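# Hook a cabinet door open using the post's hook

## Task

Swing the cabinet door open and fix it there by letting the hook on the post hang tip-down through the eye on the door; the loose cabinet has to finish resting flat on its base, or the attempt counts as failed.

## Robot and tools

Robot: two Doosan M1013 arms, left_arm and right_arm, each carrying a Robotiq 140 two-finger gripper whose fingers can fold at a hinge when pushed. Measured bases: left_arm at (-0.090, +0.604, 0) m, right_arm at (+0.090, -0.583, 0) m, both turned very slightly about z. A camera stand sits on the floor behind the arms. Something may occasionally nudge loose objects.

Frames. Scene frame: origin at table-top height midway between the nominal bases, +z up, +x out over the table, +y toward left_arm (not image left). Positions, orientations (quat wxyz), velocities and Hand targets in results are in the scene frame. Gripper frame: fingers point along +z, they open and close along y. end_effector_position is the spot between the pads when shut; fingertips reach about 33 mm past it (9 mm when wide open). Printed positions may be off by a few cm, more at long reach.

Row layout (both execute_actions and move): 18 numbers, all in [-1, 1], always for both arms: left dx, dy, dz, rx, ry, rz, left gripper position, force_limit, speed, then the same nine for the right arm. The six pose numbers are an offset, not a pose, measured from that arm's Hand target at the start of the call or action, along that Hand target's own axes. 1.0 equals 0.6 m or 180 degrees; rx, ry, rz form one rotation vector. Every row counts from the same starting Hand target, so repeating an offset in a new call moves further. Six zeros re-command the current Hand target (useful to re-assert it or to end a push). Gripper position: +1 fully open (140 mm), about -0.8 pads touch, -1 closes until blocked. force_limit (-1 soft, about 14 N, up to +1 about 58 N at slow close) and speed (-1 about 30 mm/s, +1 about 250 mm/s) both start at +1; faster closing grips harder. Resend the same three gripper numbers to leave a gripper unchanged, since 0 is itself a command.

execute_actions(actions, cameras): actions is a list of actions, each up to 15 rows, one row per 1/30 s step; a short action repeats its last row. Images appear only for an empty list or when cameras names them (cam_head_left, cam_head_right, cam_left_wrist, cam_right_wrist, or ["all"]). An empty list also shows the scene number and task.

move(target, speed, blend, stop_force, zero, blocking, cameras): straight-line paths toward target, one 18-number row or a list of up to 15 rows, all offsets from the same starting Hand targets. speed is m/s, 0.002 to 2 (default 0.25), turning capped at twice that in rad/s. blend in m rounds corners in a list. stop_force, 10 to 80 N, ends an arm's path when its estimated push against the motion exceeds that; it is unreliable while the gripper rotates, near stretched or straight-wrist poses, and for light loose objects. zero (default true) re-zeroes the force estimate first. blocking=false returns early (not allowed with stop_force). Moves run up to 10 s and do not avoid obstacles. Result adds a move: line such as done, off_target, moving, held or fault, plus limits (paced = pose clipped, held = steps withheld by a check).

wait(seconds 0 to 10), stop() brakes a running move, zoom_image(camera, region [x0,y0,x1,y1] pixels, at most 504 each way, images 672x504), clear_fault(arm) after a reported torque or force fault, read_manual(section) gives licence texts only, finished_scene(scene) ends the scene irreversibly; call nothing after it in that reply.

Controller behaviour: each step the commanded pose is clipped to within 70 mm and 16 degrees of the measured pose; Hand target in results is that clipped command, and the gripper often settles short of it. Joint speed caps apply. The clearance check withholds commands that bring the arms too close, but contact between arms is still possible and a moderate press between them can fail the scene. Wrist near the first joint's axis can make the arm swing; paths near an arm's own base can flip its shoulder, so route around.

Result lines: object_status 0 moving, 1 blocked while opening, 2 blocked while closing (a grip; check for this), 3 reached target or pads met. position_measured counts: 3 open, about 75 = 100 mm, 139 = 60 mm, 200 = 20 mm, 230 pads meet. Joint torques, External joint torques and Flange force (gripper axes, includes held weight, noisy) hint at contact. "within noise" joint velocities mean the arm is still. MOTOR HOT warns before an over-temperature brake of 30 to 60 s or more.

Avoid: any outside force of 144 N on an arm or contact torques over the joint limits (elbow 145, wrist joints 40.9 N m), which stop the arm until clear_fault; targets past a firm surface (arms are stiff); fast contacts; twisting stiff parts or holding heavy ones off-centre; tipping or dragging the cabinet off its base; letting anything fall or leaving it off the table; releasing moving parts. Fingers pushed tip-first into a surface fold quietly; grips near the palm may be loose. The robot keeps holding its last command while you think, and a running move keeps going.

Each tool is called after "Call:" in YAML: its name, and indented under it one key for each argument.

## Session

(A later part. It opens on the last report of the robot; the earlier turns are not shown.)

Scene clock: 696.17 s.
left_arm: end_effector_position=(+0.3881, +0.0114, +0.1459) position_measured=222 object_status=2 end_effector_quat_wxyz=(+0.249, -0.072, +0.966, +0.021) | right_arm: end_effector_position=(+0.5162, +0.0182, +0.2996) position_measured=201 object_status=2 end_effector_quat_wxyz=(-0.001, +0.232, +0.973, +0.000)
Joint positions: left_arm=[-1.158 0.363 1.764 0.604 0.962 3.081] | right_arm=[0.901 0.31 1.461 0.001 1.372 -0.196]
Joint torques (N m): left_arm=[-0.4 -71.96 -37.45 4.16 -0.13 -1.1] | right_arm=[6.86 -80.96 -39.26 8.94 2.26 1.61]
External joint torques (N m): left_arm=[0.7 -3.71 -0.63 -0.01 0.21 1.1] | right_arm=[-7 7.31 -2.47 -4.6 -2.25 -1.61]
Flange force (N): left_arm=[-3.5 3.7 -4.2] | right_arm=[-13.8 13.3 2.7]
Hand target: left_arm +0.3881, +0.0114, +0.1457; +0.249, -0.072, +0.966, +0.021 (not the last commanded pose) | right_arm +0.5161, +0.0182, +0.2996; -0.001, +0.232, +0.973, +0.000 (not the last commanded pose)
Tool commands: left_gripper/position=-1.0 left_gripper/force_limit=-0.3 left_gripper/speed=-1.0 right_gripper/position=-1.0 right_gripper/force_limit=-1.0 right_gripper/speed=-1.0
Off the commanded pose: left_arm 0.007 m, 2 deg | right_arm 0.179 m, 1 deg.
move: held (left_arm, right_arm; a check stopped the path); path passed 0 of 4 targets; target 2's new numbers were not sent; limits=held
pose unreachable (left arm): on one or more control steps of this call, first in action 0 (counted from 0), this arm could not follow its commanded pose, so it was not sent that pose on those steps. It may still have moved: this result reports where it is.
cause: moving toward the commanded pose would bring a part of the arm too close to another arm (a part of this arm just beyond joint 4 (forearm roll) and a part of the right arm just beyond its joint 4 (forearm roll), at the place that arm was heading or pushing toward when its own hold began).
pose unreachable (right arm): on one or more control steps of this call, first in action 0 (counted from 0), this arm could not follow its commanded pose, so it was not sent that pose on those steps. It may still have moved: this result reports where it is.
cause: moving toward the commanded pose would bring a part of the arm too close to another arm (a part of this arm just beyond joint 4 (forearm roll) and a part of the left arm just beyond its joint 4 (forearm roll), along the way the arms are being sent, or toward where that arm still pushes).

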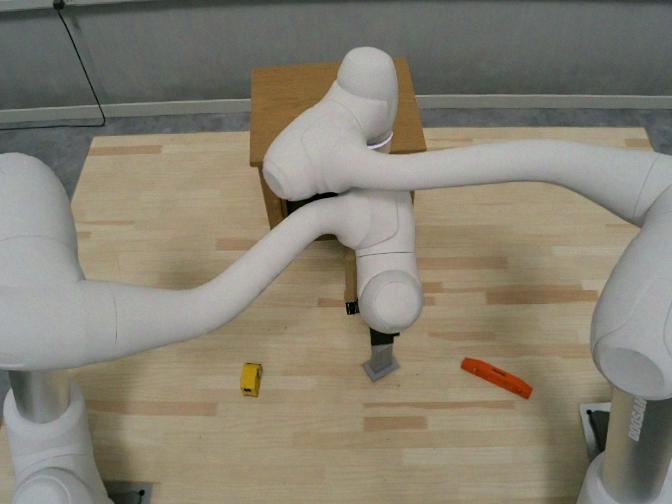

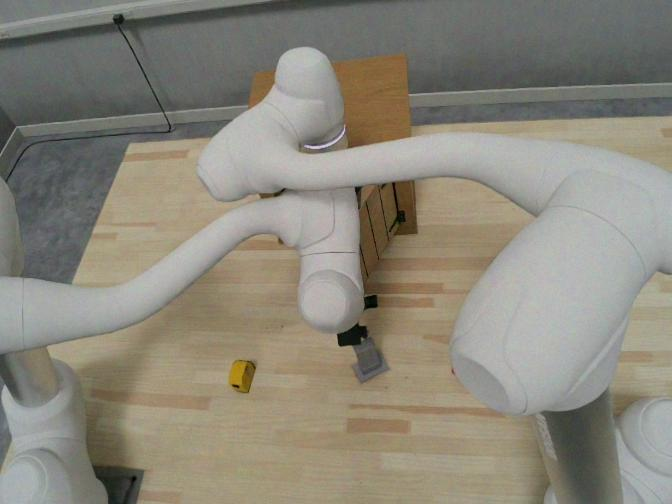

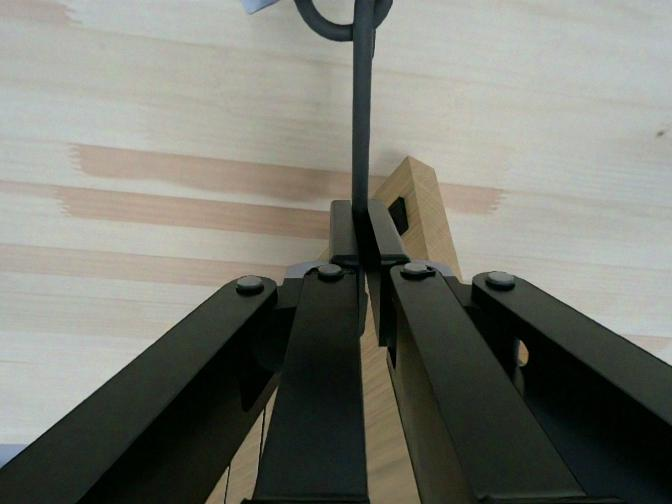

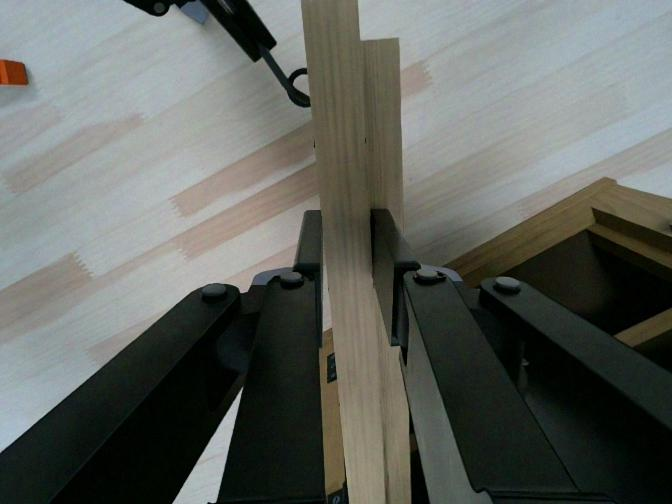

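Call:
move:
  target:
    - [0,0,0,0,0,0,-1,-0.3,-1,0,0,0,0,0,0,0.4,-1,-1]
    - [0,0,0,0,0,0,-1,-0.3,-1,0,0,-0.15,0,0,0,0.4,-1,-1]
    - [0,0,0,0,0,0,-1,-0.3,-1,-0.1,-0.2,-0.2,0,0,0,0.4,-1,-1]
  speed: [0.1,0.15,0.25]
  blend: [0,0.03,0]
  cameras: ["all"]

Call:
zoom_image:
  camera: "cam_right_wrist"
  region: [200, 0, 560, 300]

Call:
zoom_image:
  camera: "cam_left_wrist"
  region: [240, 170, 440, 350]

Scene clock: 713.37 s.
left_arm: end_effector_position=(+0.3881, +0.0114, +0.1457) position_measured=222 object_status=2 end_effector_quat_wxyz=(+0.249, -0.072, +0.966, +0.021) | right_arm: end_effector_position=(+0.5161, +0.0181, +0.3295) position_measured=78 object_status=3 end_effector_quat_wxyz=(-0.001, +0.232, +0.973, +0.000)
Joint positions: left_arm=[-1.158 0.363 1.764 0.604 0.962 3.081] | right_arm=[0.901 0.301 1.419 0.001 1.423 -0.196]
Joint torques (N m): left_arm=[-1.32 -72.12 -37.8 4.13 -0.05 -0.84] | right_arm=[-2.19 -76.08 -40.03 4.3 -0.33 0.61]
External joint torques (N m): left_arm=[1.42 -3.19 -0.13 0.02 0.13 0.84] | right_arm=[2.36 2.51 -2.31 0.1 0.32 -0.61]
Flange force (N): left_arm=[-3.4 4.4 -2.7] | right_arm=[1.0 9.6 -3.4]
Hand target: left_arm +0.3881, +0.0114, +0.1457; +0.249, -0.072, +0.966, +0.021 | right_arm +0.5161, +0.0181, +0.3294; -0.001, +0.232, +0.973, +0.000 (not the last commanded pose)
Off the commanded pose: left_arm 0.000 m, 0 deg | right_arm 0.161 m, 0 deg.
move: held (right_arm; a check stopped the path); path passed 1 of 3 targets; limits=held
pose unreachable (right arm): on one or more control steps of this call, first in action 0 (counted from 0), this arm could not follow its commanded pose, so it was not sent that pose on those steps. It may still have moved: this result reports where it is.
cause: moving toward the commanded pose would bring a part of the arm too close to another arm (a part of this arm just beyond joint 6 (wrist roll) and a part of the left arm just beyond its joint 4 (forearm roll), 17 mm apart when this arm was first held).

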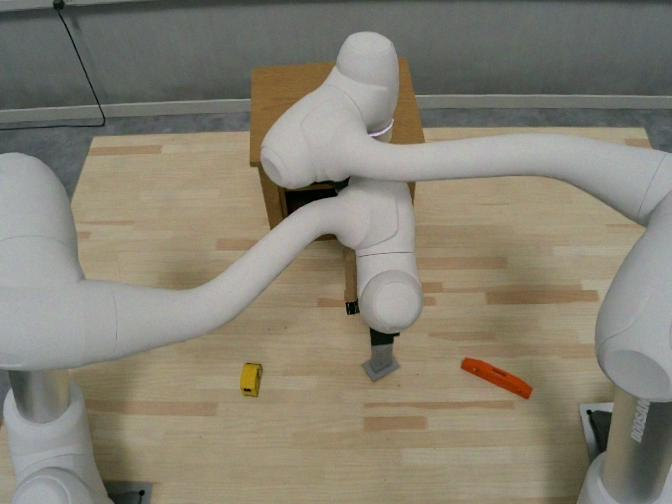

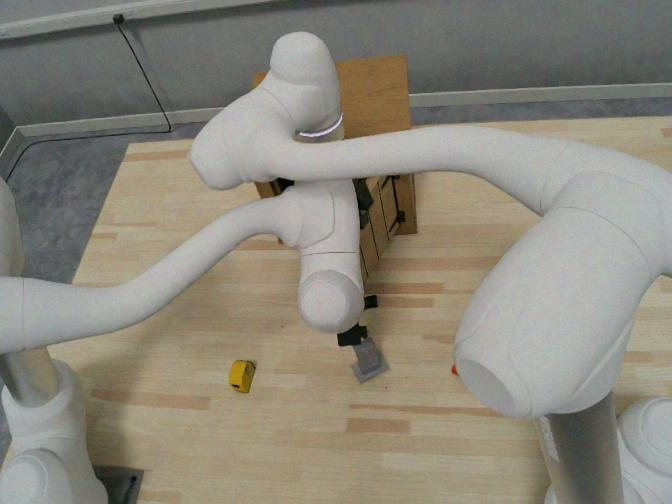

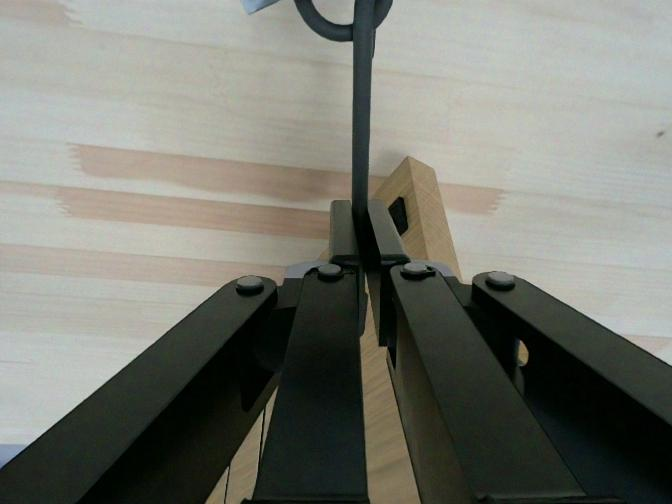

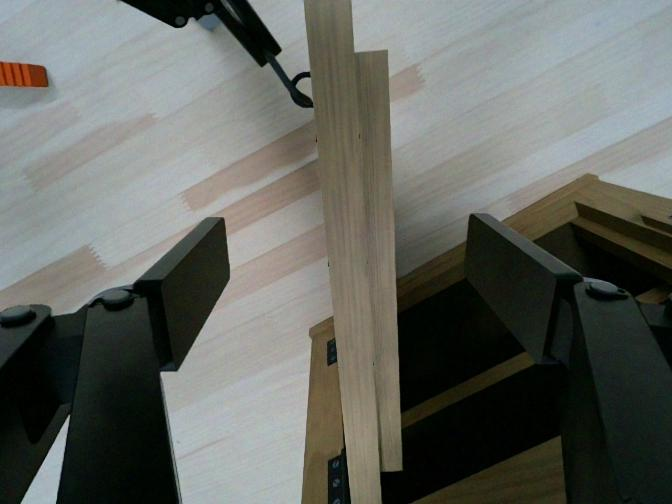

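Scaled by 1.400 from the camera's 672x504 image, which has a finer 960x720 frame.

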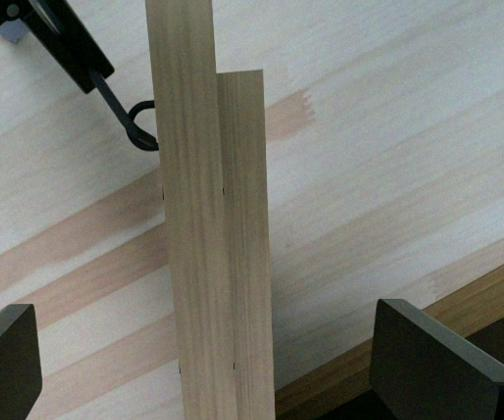

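Scaled by 2.520 from the camera's 672x504 image, which has a finer 960x720 frame.

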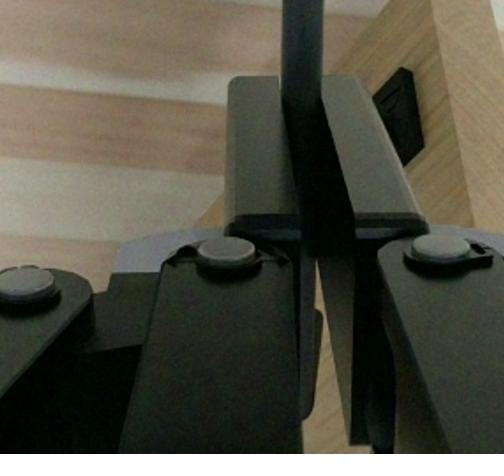

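Call:
move:
  target:
    - [0,0,0,0,0,0,-1,-0.3,-1,-0.04,0,-0.07,0,0,0,0.4,-1,-1]
    - [0,0,0,0,0,0,-1,-0.3,-1,-0.16,0.08,-0.17,0,0,0,0.4,-1,-1]
  speed: 0.15
  blend: [0.02,0]

Scene clock: 726.70 s.
left_arm: end_effector_position=(+0.3881, +0.0114, +0.1457) position_measured=222 object_status=2 end_effector_quat_wxyz=(+0.249, -0.072, +0.966, +0.021) | right_arm: end_effector_position=(+0.6235, +0.0175, +0.4313) position_measured=78 object_status=3 end_effector_quat_wxyz=(-0.001, +0.232, +0.973, +0.000)
Joint positions: left_arm=[-1.158 0.363 1.764 0.604 0.962 3.081] | right_arm=[0.795 0.407 1.088 0.001 1.647 -0.301]
Joint torques (N m): left_arm=[-1.25 -72.06 -37.56 4.14 -0.03 -0.86] | right_arm=[-2.09 -87.24 -40.41 4.32 -0.45 0.58]
External joint torques (N m): left_arm=[1.52 -3.31 -0.43 0.01 0.11 0.86] | right_arm=[2.14 2.81 -2.19 0.11 0.46 -0.58]
Flange force (N): left_arm=[-3.8 4.0 -2.9] | right_arm=[-1.0 11.4 -5.6]
Hand target: left_arm +0.3881, +0.0114, +0.1457; +0.249, -0.072, +0.966, +0.021 | right_arm +0.6235, +0.0175, +0.4313; -0.001, +0.232, +0.973, +0.000
Off the commanded pose: left_arm 0.000 m, 0 deg | right_arm 0.000 m, 0 deg.
move: done

Call:
move:
  target: [0.019,-0.004,-0.0105,0,0,0,-1,-0.3,-1,0.094,-0.048,0,0,0,0,0.4,-1,-1]
  speed: 0.1
  cameras: ["cam_right_wrist","cam_left_wrist"]

Call:
zoom_image:
  camera: "cam_right_wrist"
  region: [240, 0, 380, 110]

Scene clock: 771.07 s.
left_arm: end_effector_position=(+0.3756, +0.0071, +0.1457) position_measured=222 object_status=2 end_effector_quat_wxyz=(+0.249, -0.072, +0.966, +0.021) | right_arm: end_effector_position=(+0.5603, +0.0173, +0.4313) position_measured=78 object_status=3 end_effector_quat_wxyz=(-0.001, +0.232, +0.973, +0.000)
Joint positions: left_arm=[-1.177 0.361 1.767 0.603 0.97 3.064] | right_arm=[0.855 0.335 1.189 0.001 1.618 -0.242]
Joint torques (N m): left_arm=[-9.37 -66.49 -32.01 -0.16 -0.51 -0.97] | right_arm=[-2.3 -78.78 -41.07 4.33 -0.39 0.58]
External joint torques (N m): left_arm=[9.53 -8.35 -5.89 4.3 0.61 0.97] | right_arm=[2.1 2.04 -1.36 0.07 0.39 -0.58]
Flange force (N): left_arm=[-18.0 3.8 -3.0] | right_arm=[0.6 7.4 -3.5]
Hand target: left_arm +0.3756, +0.0071, +0.1457; +0.249, -0.072, +0.966, +0.021 | right_arm +0.5602, +0.0173, +0.4314; -0.001, +0.232, +0.973, +0.000
Off the commanded pose: left_arm 0.000 m, 0 deg | right_arm 0.000 m, 0 deg.
move: done
Images, in order (width x height): cam_left_wrist 672x504, cam_right_wrist 672x504.

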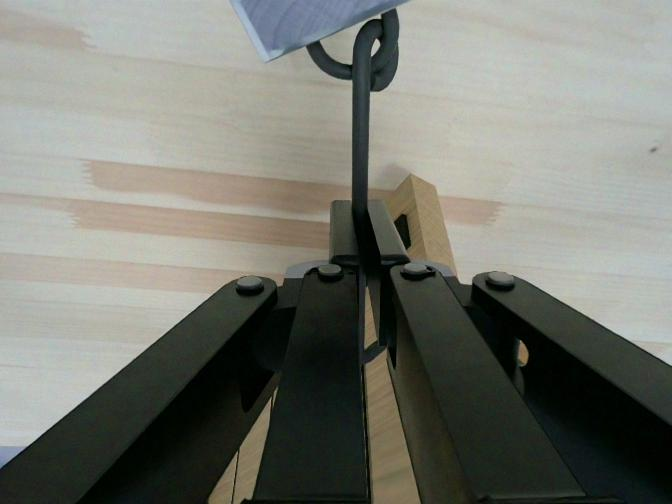

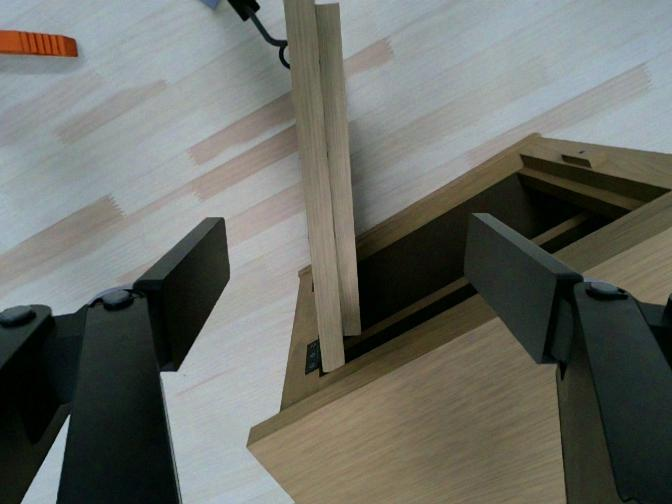

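Scaled by 3.600 from the camera's 672x504 image, which has a finer 960x720 frame.

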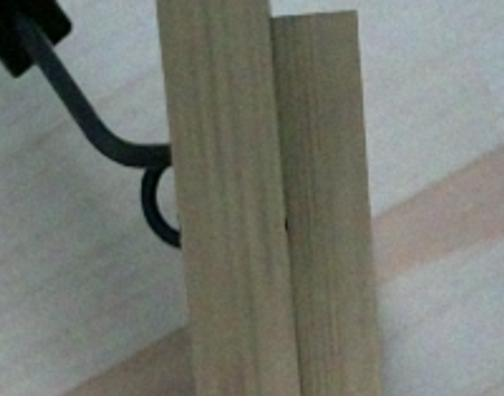

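Call:
move:
  target: [-0.026,0.03,-0.0033,0.1466,0,-0.0533,-1,-0.3,-1,0,0,0,0,0,0,0.4,-1,-1]
  speed: 0.15
  cameras: ["cam_right_wrist","cam_left_wrist","cam_head_left"]

Call:
zoom_image:
  camera: "cam_right_wrist"
  region: [240, 0, 380, 110]

Call:
zoom_image:
  camera: "cam_left_wrist"
  region: [300, 170, 460, 370]

Scene clock: 808.63 s.
left_arm: end_effector_position=(+0.3855, +0.0268, +0.1551) position_measured=222 object_status=2 end_effector_quat_wxyz=(+0.259, -0.093, +0.936, -0.221) | right_arm: end_effector_position=(+0.5602, +0.0173, +0.4314) position_measured=78 object_status=3 end_effector_quat_wxyz=(-0.001, +0.232, +0.973, +0.000)
Joint positions: left_arm=[-1.066 0.18 2.072 0.87 0.37 2.721] | right_arm=[0.855 0.335 1.189 0.001 1.618 -0.242]
Joint torques (N m): left_arm=[4.73 -59.41 -44.93 4.05 -0.39 -1.08] | right_arm=[-2.07 -79.7 -40.71 4.35 -0.46 0.58]
External joint torques (N m): left_arm=[-4.75 3.76 8.06 -1.29 -0.31 1.06] | right_arm=[2 2.64 -1.9 0.07 0.45 -0.58]
Flange force (N): left_arm=[6.2 5.1 -4.0] | right_arm=[0.0 9.7 -4.7]
Hand target: left_arm +0.3855, +0.0268, +0.1551; +0.259, -0.093, +0.936, -0.221 | right_arm +0.5602, +0.0173, +0.4314; -0.001, +0.232, +0.973, +0.000
Off the commanded pose: left_arm 0.000 m, 0 deg | right_arm 0.000 m, 0 deg.
move: done
Images, in order (width x height): cam_head_left 672x504, cam_left_wrist 672x504, cam_right_wrist 672x504.

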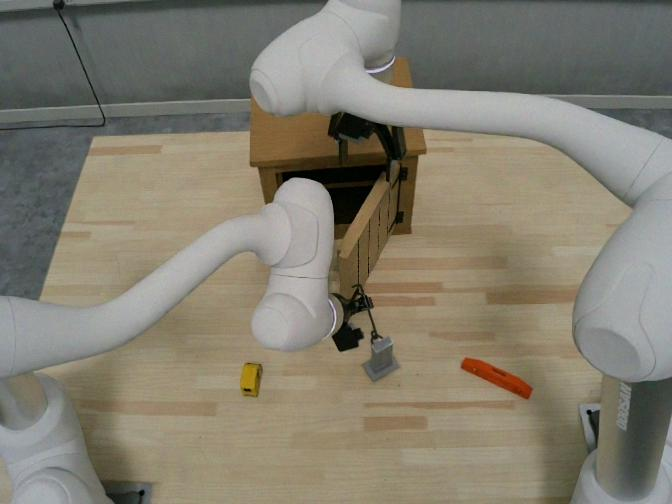

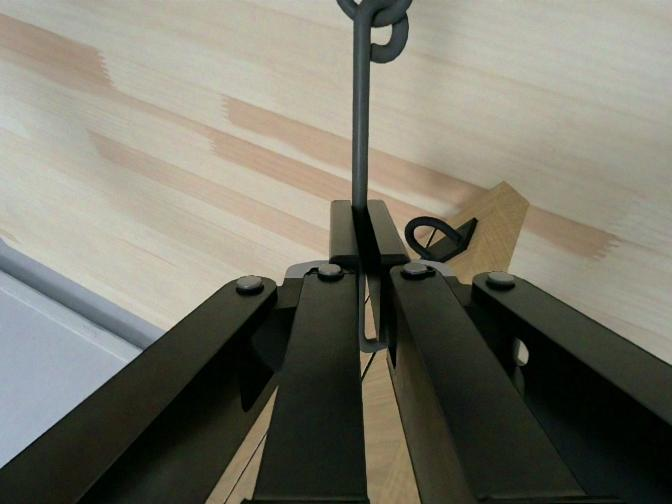

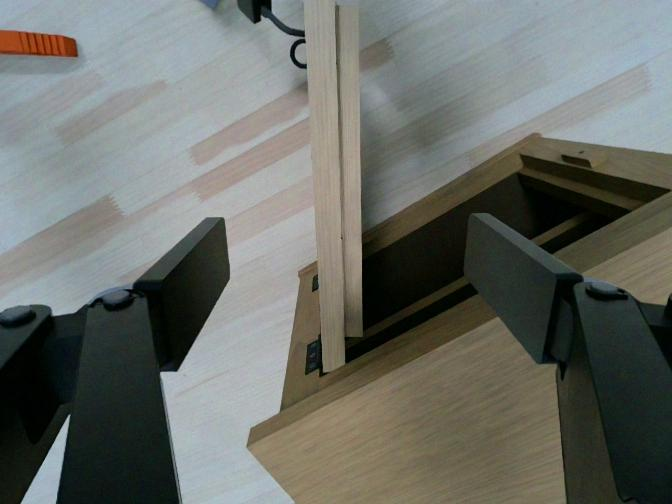

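Scaled by 3.600 from the camera's 672x504 image, which has a finer 960x720 frame.

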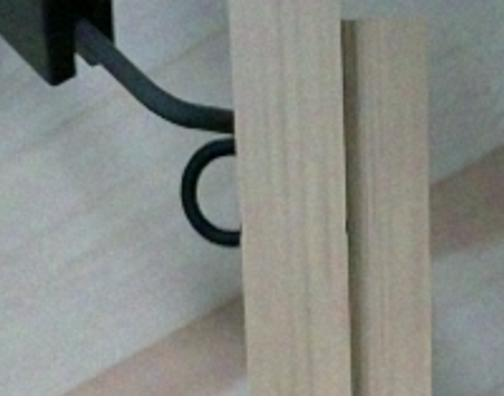

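Scaled by 2.520 from the camera's 672x504 image, which has a finer 960x720 frame.

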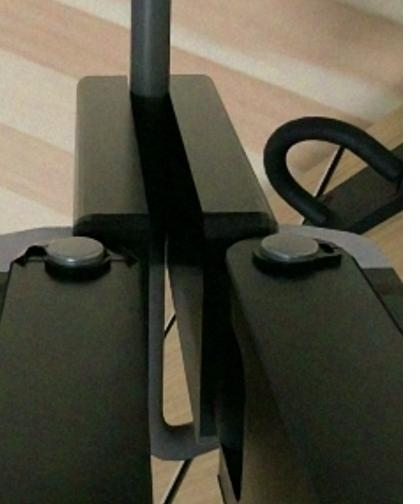

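Call:
zoom_image:
  camera: "cam_head_left"
  region: [335, 275, 395, 323]

Scaled by 8.400 from the camera's 672x504 image, which has a finer 960x720 frame.

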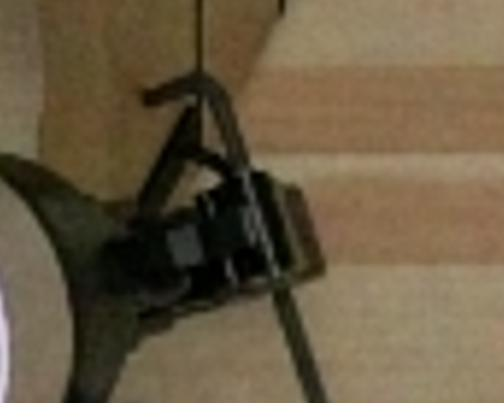

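Call:
move:
  target:
    - [0.0128,-0.0153,0.0018,0,0,0,-1,-0.3,-1,0,0,0,0,0,0,0.4,-1,-1]
    - [0.0174,0.0135,0.0144,0.261,0,-0.095,-1,-0.3,-1,0,0,0,0,0,0,0.4,-1,-1]
    - [0.0046,0.0288,0.0126,0.261,0,-0.095,-1,-0.3,-1,0,0,0,0,0,0,0.4,-1,-1]
  speed: [0.1,0.25,0.05]
  blend: [0.005,0.005,0]
  cameras: ["cam_right_wrist","cam_left_wrist","cam_head_left"]

Call:
zoom_image:
  camera: "cam_right_wrist"
  region: [240, 0, 380, 110]

Call:
zoom_image:
  camera: "cam_head_left"
  region: [335, 275, 395, 323]

Call:
zoom_image:
  camera: "cam_left_wrist"
  region: [300, 170, 460, 370]

Scene clock: 865.97 s.
left_arm: end_effector_position=(+0.3861, +0.0385, +0.1401) position_measured=222 object_status=2 end_effector_quat_wxyz=(+0.240, -0.117, +0.747, -0.609) | right_arm: end_effector_position=(+0.5602, +0.0173, +0.4314) position_measured=78 object_status=3 end_effector_quat_wxyz=(-0.001, +0.232, +0.973, +0.000)
Joint positions: left_arm=[-0.836 0.413 2.422 0.24 -1.129 3.29] | right_arm=[0.855 0.335 1.189 0.001 1.618 -0.242]
Joint torques (N m): left_arm=[-38.9 -52.9 -4.87 17.5 -3.47 -3.09] | right_arm=[-2.13 -79.51 -40.76 4.32 -0.45 0.59]
External joint torques (N m): left_arm=[38.96 -5.93 -11.65 -16.42 0.69 3.05] | right_arm=[2.15 2.77 -1.75 0.1 0.45 -0.59]
Flange force (N): left_arm=[-52.3 0.3 2.2] | right_arm=[0.2 9.6 -4.4]
Hand target: left_arm +0.3861, +0.0385, +0.1400; +0.240, -0.117, +0.747, -0.609 | right_arm +0.5602, +0.0173, +0.4314; -0.001, +0.232, +0.973, +0.000
Off the commanded pose: left_arm 0.000 m, 0 deg | right_arm 0.000 m, 0 deg.
move: done; limits=paced
Images, in order (width x height): cam_head_left 672x504, cam_left_wrist 672x504, cam_right_wrist 672x504.

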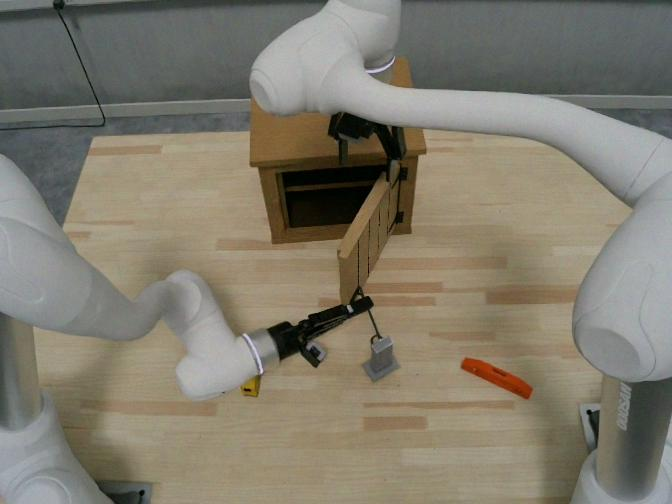

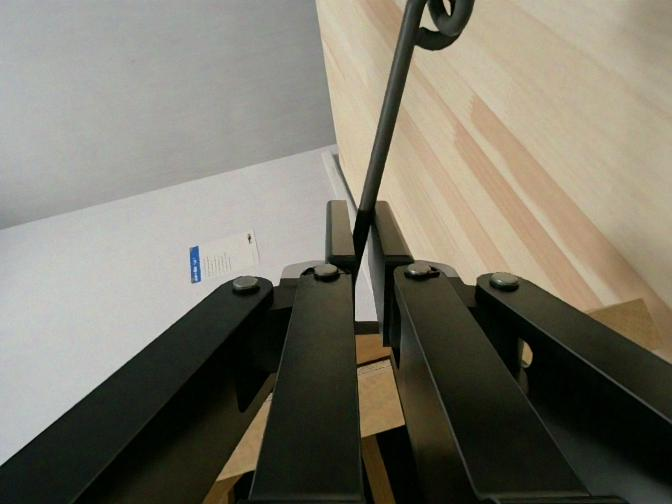

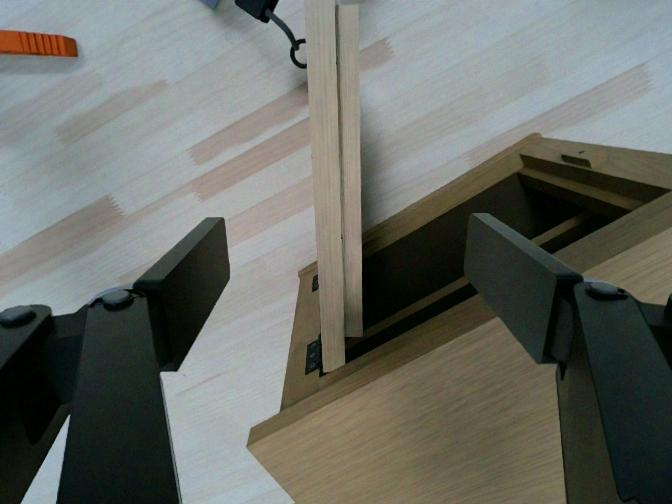

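Scaled by 3.600 from the camera's 672x504 image, which has a finer 960x720 frame.

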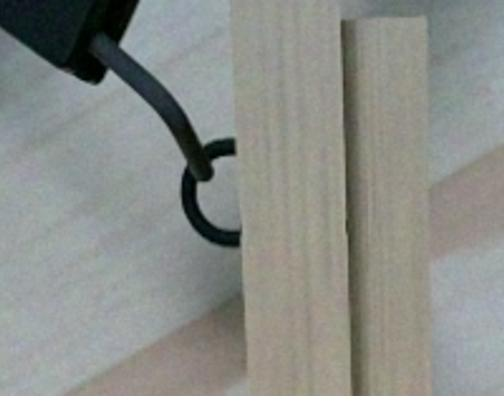

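Scaled by 8.400 from the camera's 672x504 image, which has a finer 960x720 frame.

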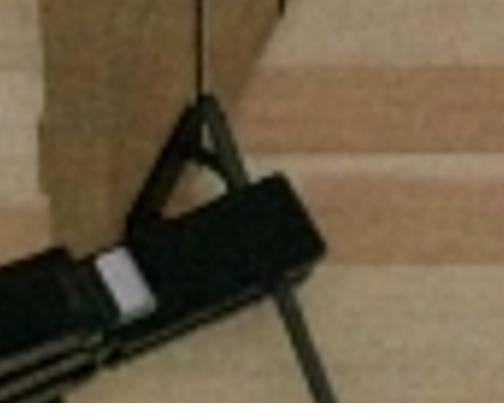

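Scaled by 2.520 from the camera's 672x504 image, which has a finer 960x720 frame.

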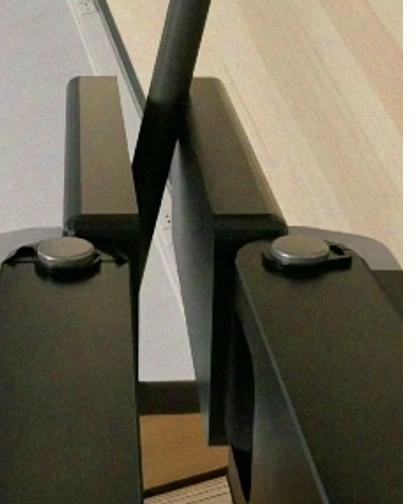

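Call:
move:
  target: [-0.0025,0.0263,0.0063,-0.026,0.0167,-0.0734,-1,-0.3,-1,0,0,0,0,0,0,0.4,-1,-1]
  speed: 0.06
  cameras: ["cam_right_wrist","cam_left_wrist","cam_head_left"]

Call:
zoom_image:
  camera: "cam_right_wrist"
  region: [240, 0, 380, 110]

Call:
zoom_image:
  camera: "cam_head_left"
  region: [335, 275, 395, 323]

Scene clock: 898.97 s.
left_arm: end_effector_position=(+0.3911, +0.0396, +0.1246) position_measured=222 object_status=2 end_effector_quat_wxyz=(+0.144, -0.195, +0.759, -0.605) | right_arm: end_effector_position=(+0.5602, +0.0173, +0.4314) position_measured=78 object_status=3 end_effector_quat_wxyz=(-0.001, +0.232, +0.973, +0.000)
Joint positions: left_arm=[-0.796 0.394 2.396 0.352 -1.008 3.001] | right_arm=[0.855 0.335 1.189 0.001 1.618 -0.242]
Joint torques (N m): left_arm=[-38.63 -59.37 -6.53 15.9 -6.78 -3.43] | right_arm=[-2.1 -79.59 -40.65 4.35 -0.49 0.59]
External joint torques (N m): left_arm=[38.71 0.22 -12.35 -14.78 4.04 3.38] | right_arm=[2.5 2.35 -2.01 0.1 0.49 -0.59]
Flange force (N): left_arm=[-52.7 -2.5 6.3] | right_arm=[0.7 9.6 -4.9]
Hand target: left_arm +0.3911, +0.0396, +0.1246; +0.144, -0.196, +0.759, -0.605 | right_arm +0.5602, +0.0173, +0.4314; -0.001, +0.232, +0.973, +0.000
Off the commanded pose: left_arm 0.000 m, 0 deg | right_arm 0.000 m, 0 deg.
move: done
Images, in order (width x height): cam_head_left 672x504, cam_left_wrist 672x504, cam_right_wrist 672x504.

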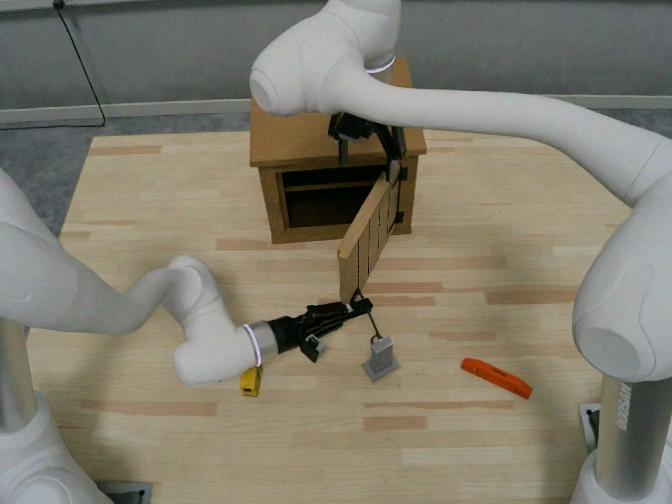

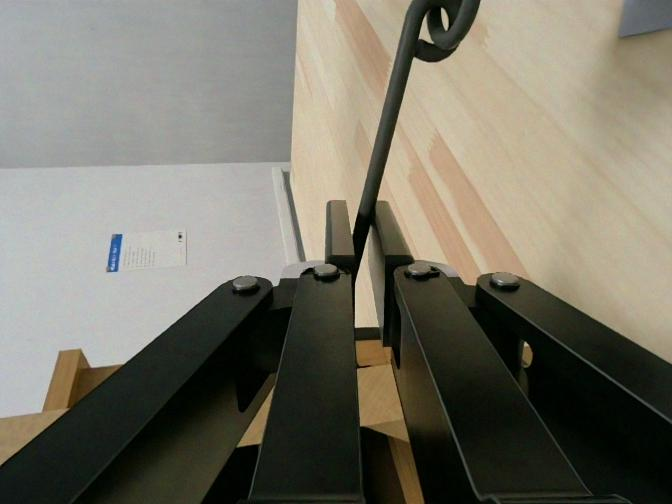

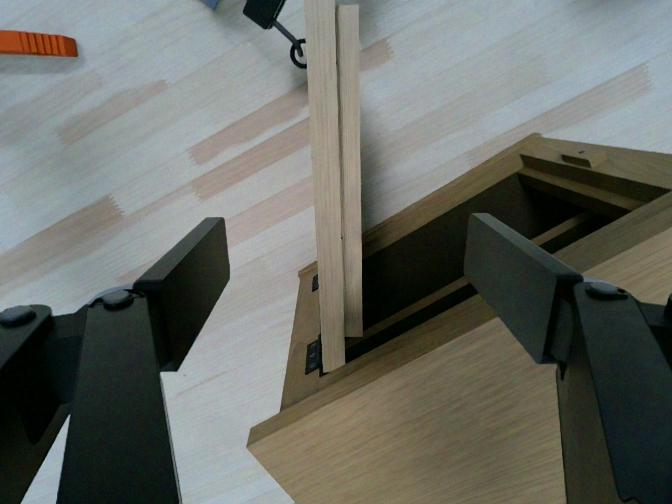

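Scaled by 3.600 from the camera's 672x504 image, which has a finer 960x720 frame.

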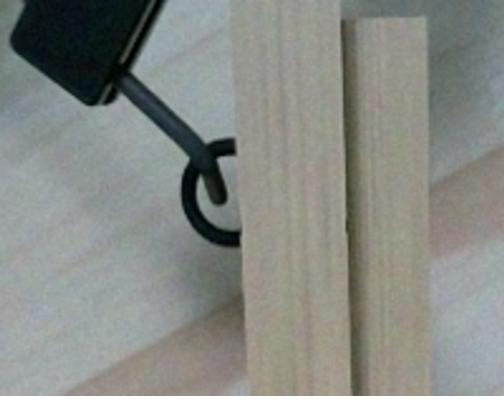

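Scaled by 8.400 from the camera's 672x504 image, which has a finer 960x720 frame.

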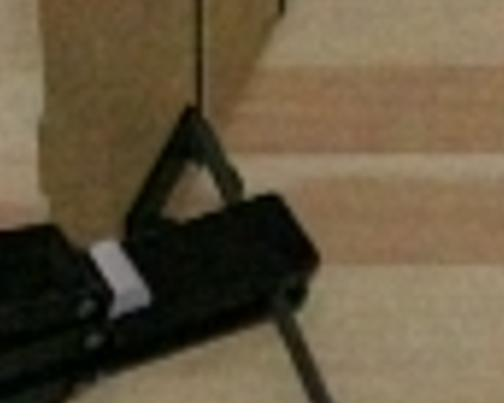

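Call:
move:
  target:
    - [0,0,0,0,0,0,-0.3,-0.3,-1,0,0,0,0,0,0,0.4,-1,-1]
    - [0,0,-0.25,0,0,0,-0.3,-0.3,-1,0,0,0,0,0,0,0.4,-1,-1]
  speed: 0.15
  cameras: ["cam_right_wrist","cam_left_wrist","cam_head_left"]

Call:
zoom_image:
  camera: "cam_right_wrist"
  region: [200, 0, 340, 110]

Call:
zoom_image:
  camera: "cam_head_left"
  region: [335, 275, 415, 355]

Call:
zoom_image:
  camera: "cam_left_wrist"
  region: [250, 50, 500, 350]

Scene clock: 916.63 s.
left_arm: end_effector_position=(+0.3229, +0.1688, +0.1587) position_measured=167 object_status=3 end_effector_quat_wxyz=(+0.144, -0.196, +0.759, -0.605) | right_arm: end_effector_position=(+0.5602, +0.0173, +0.4314) position_measured=78 object_status=3 end_effector_quat_wxyz=(-0.001, +0.232, +0.973, +0.000)
Joint positions: left_arm=[-0.648 0.185 2.619 0.515 -1.041 2.955] | right_arm=[0.855 0.335 1.189 0.001 1.618 -0.242]
Joint torques (N m): left_arm=[-2.97 -35.12 -18.03 0.68 -2.88 -0.99] | right_arm=[-2.33 -79.61 -40.61 4.33 -0.47 0.57]
External joint torques (N m): left_arm=[2.98 -2.64 -0.46 0.16 0.19 0.95] | right_arm=[2.25 2.66 -1.88 0.08 0.47 -0.57]
Flange force (N): left_arm=[-7.1 -5.7 -7.5] | right_arm=[0.3 9.7 -4.7]
Hand target: left_arm +0.3229, +0.1688, +0.1588; +0.144, -0.196, +0.759, -0.605 | right_arm +0.5602, +0.0173, +0.4314; -0.001, +0.232, +0.973, +0.000
Off the commanded pose: left_arm 0.000 m, 0 deg | right_arm 0.000 m, 0 deg.
move: done
Images, in order (width x height): cam_head_left 672x504, cam_left_wrist 672x504, cam_right_wrist 672x504.

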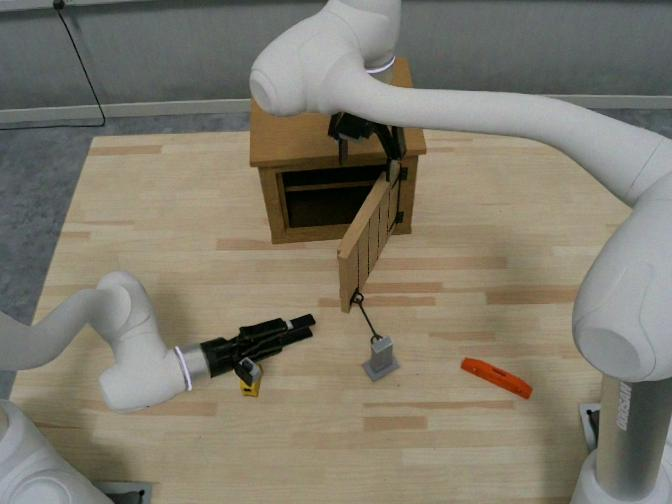

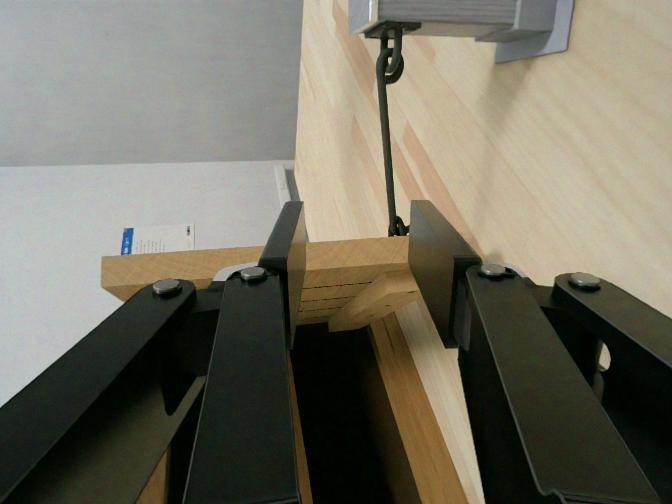

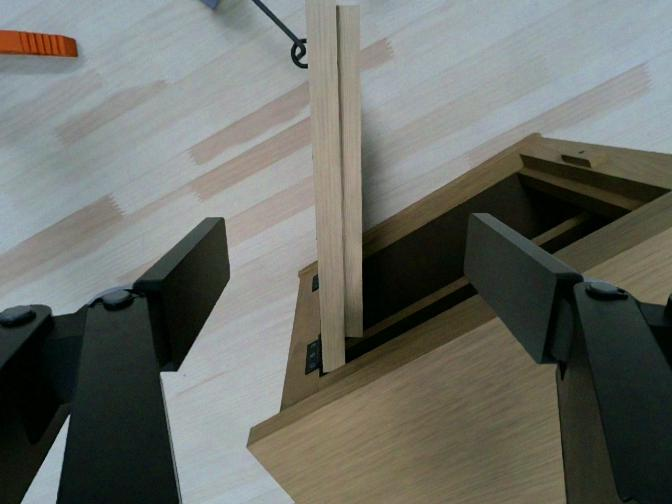

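Scaled by 3.600 from the camera's 672x504 image, which has a finer 960x720 frame.

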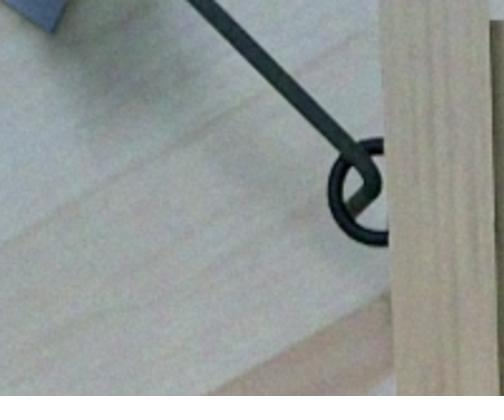

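Scaled by 6.300 from the camera's 672x504 image, which has a finer 960x720 frame.

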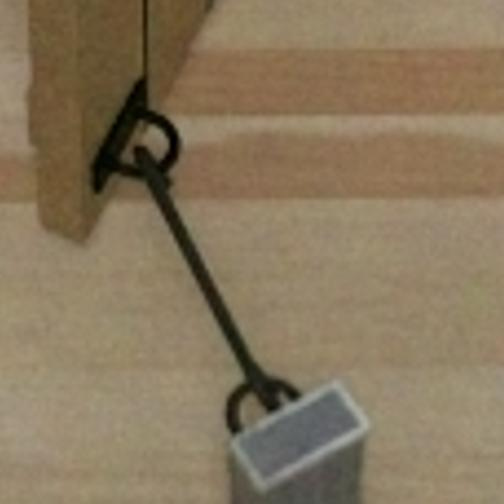

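Scaled by 1.680 from the camera's 672x504 image, which has a finer 960x720 frame.

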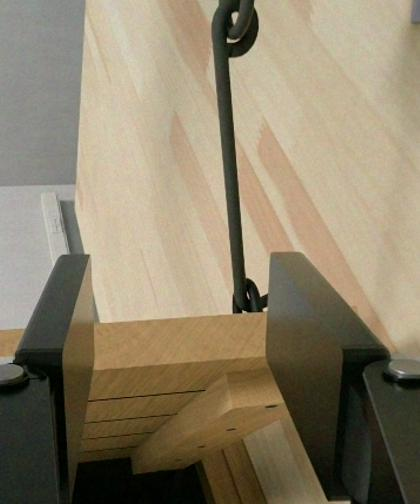

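Call:
finished_scene:
  scene: 2

The scene is finished: the task was done.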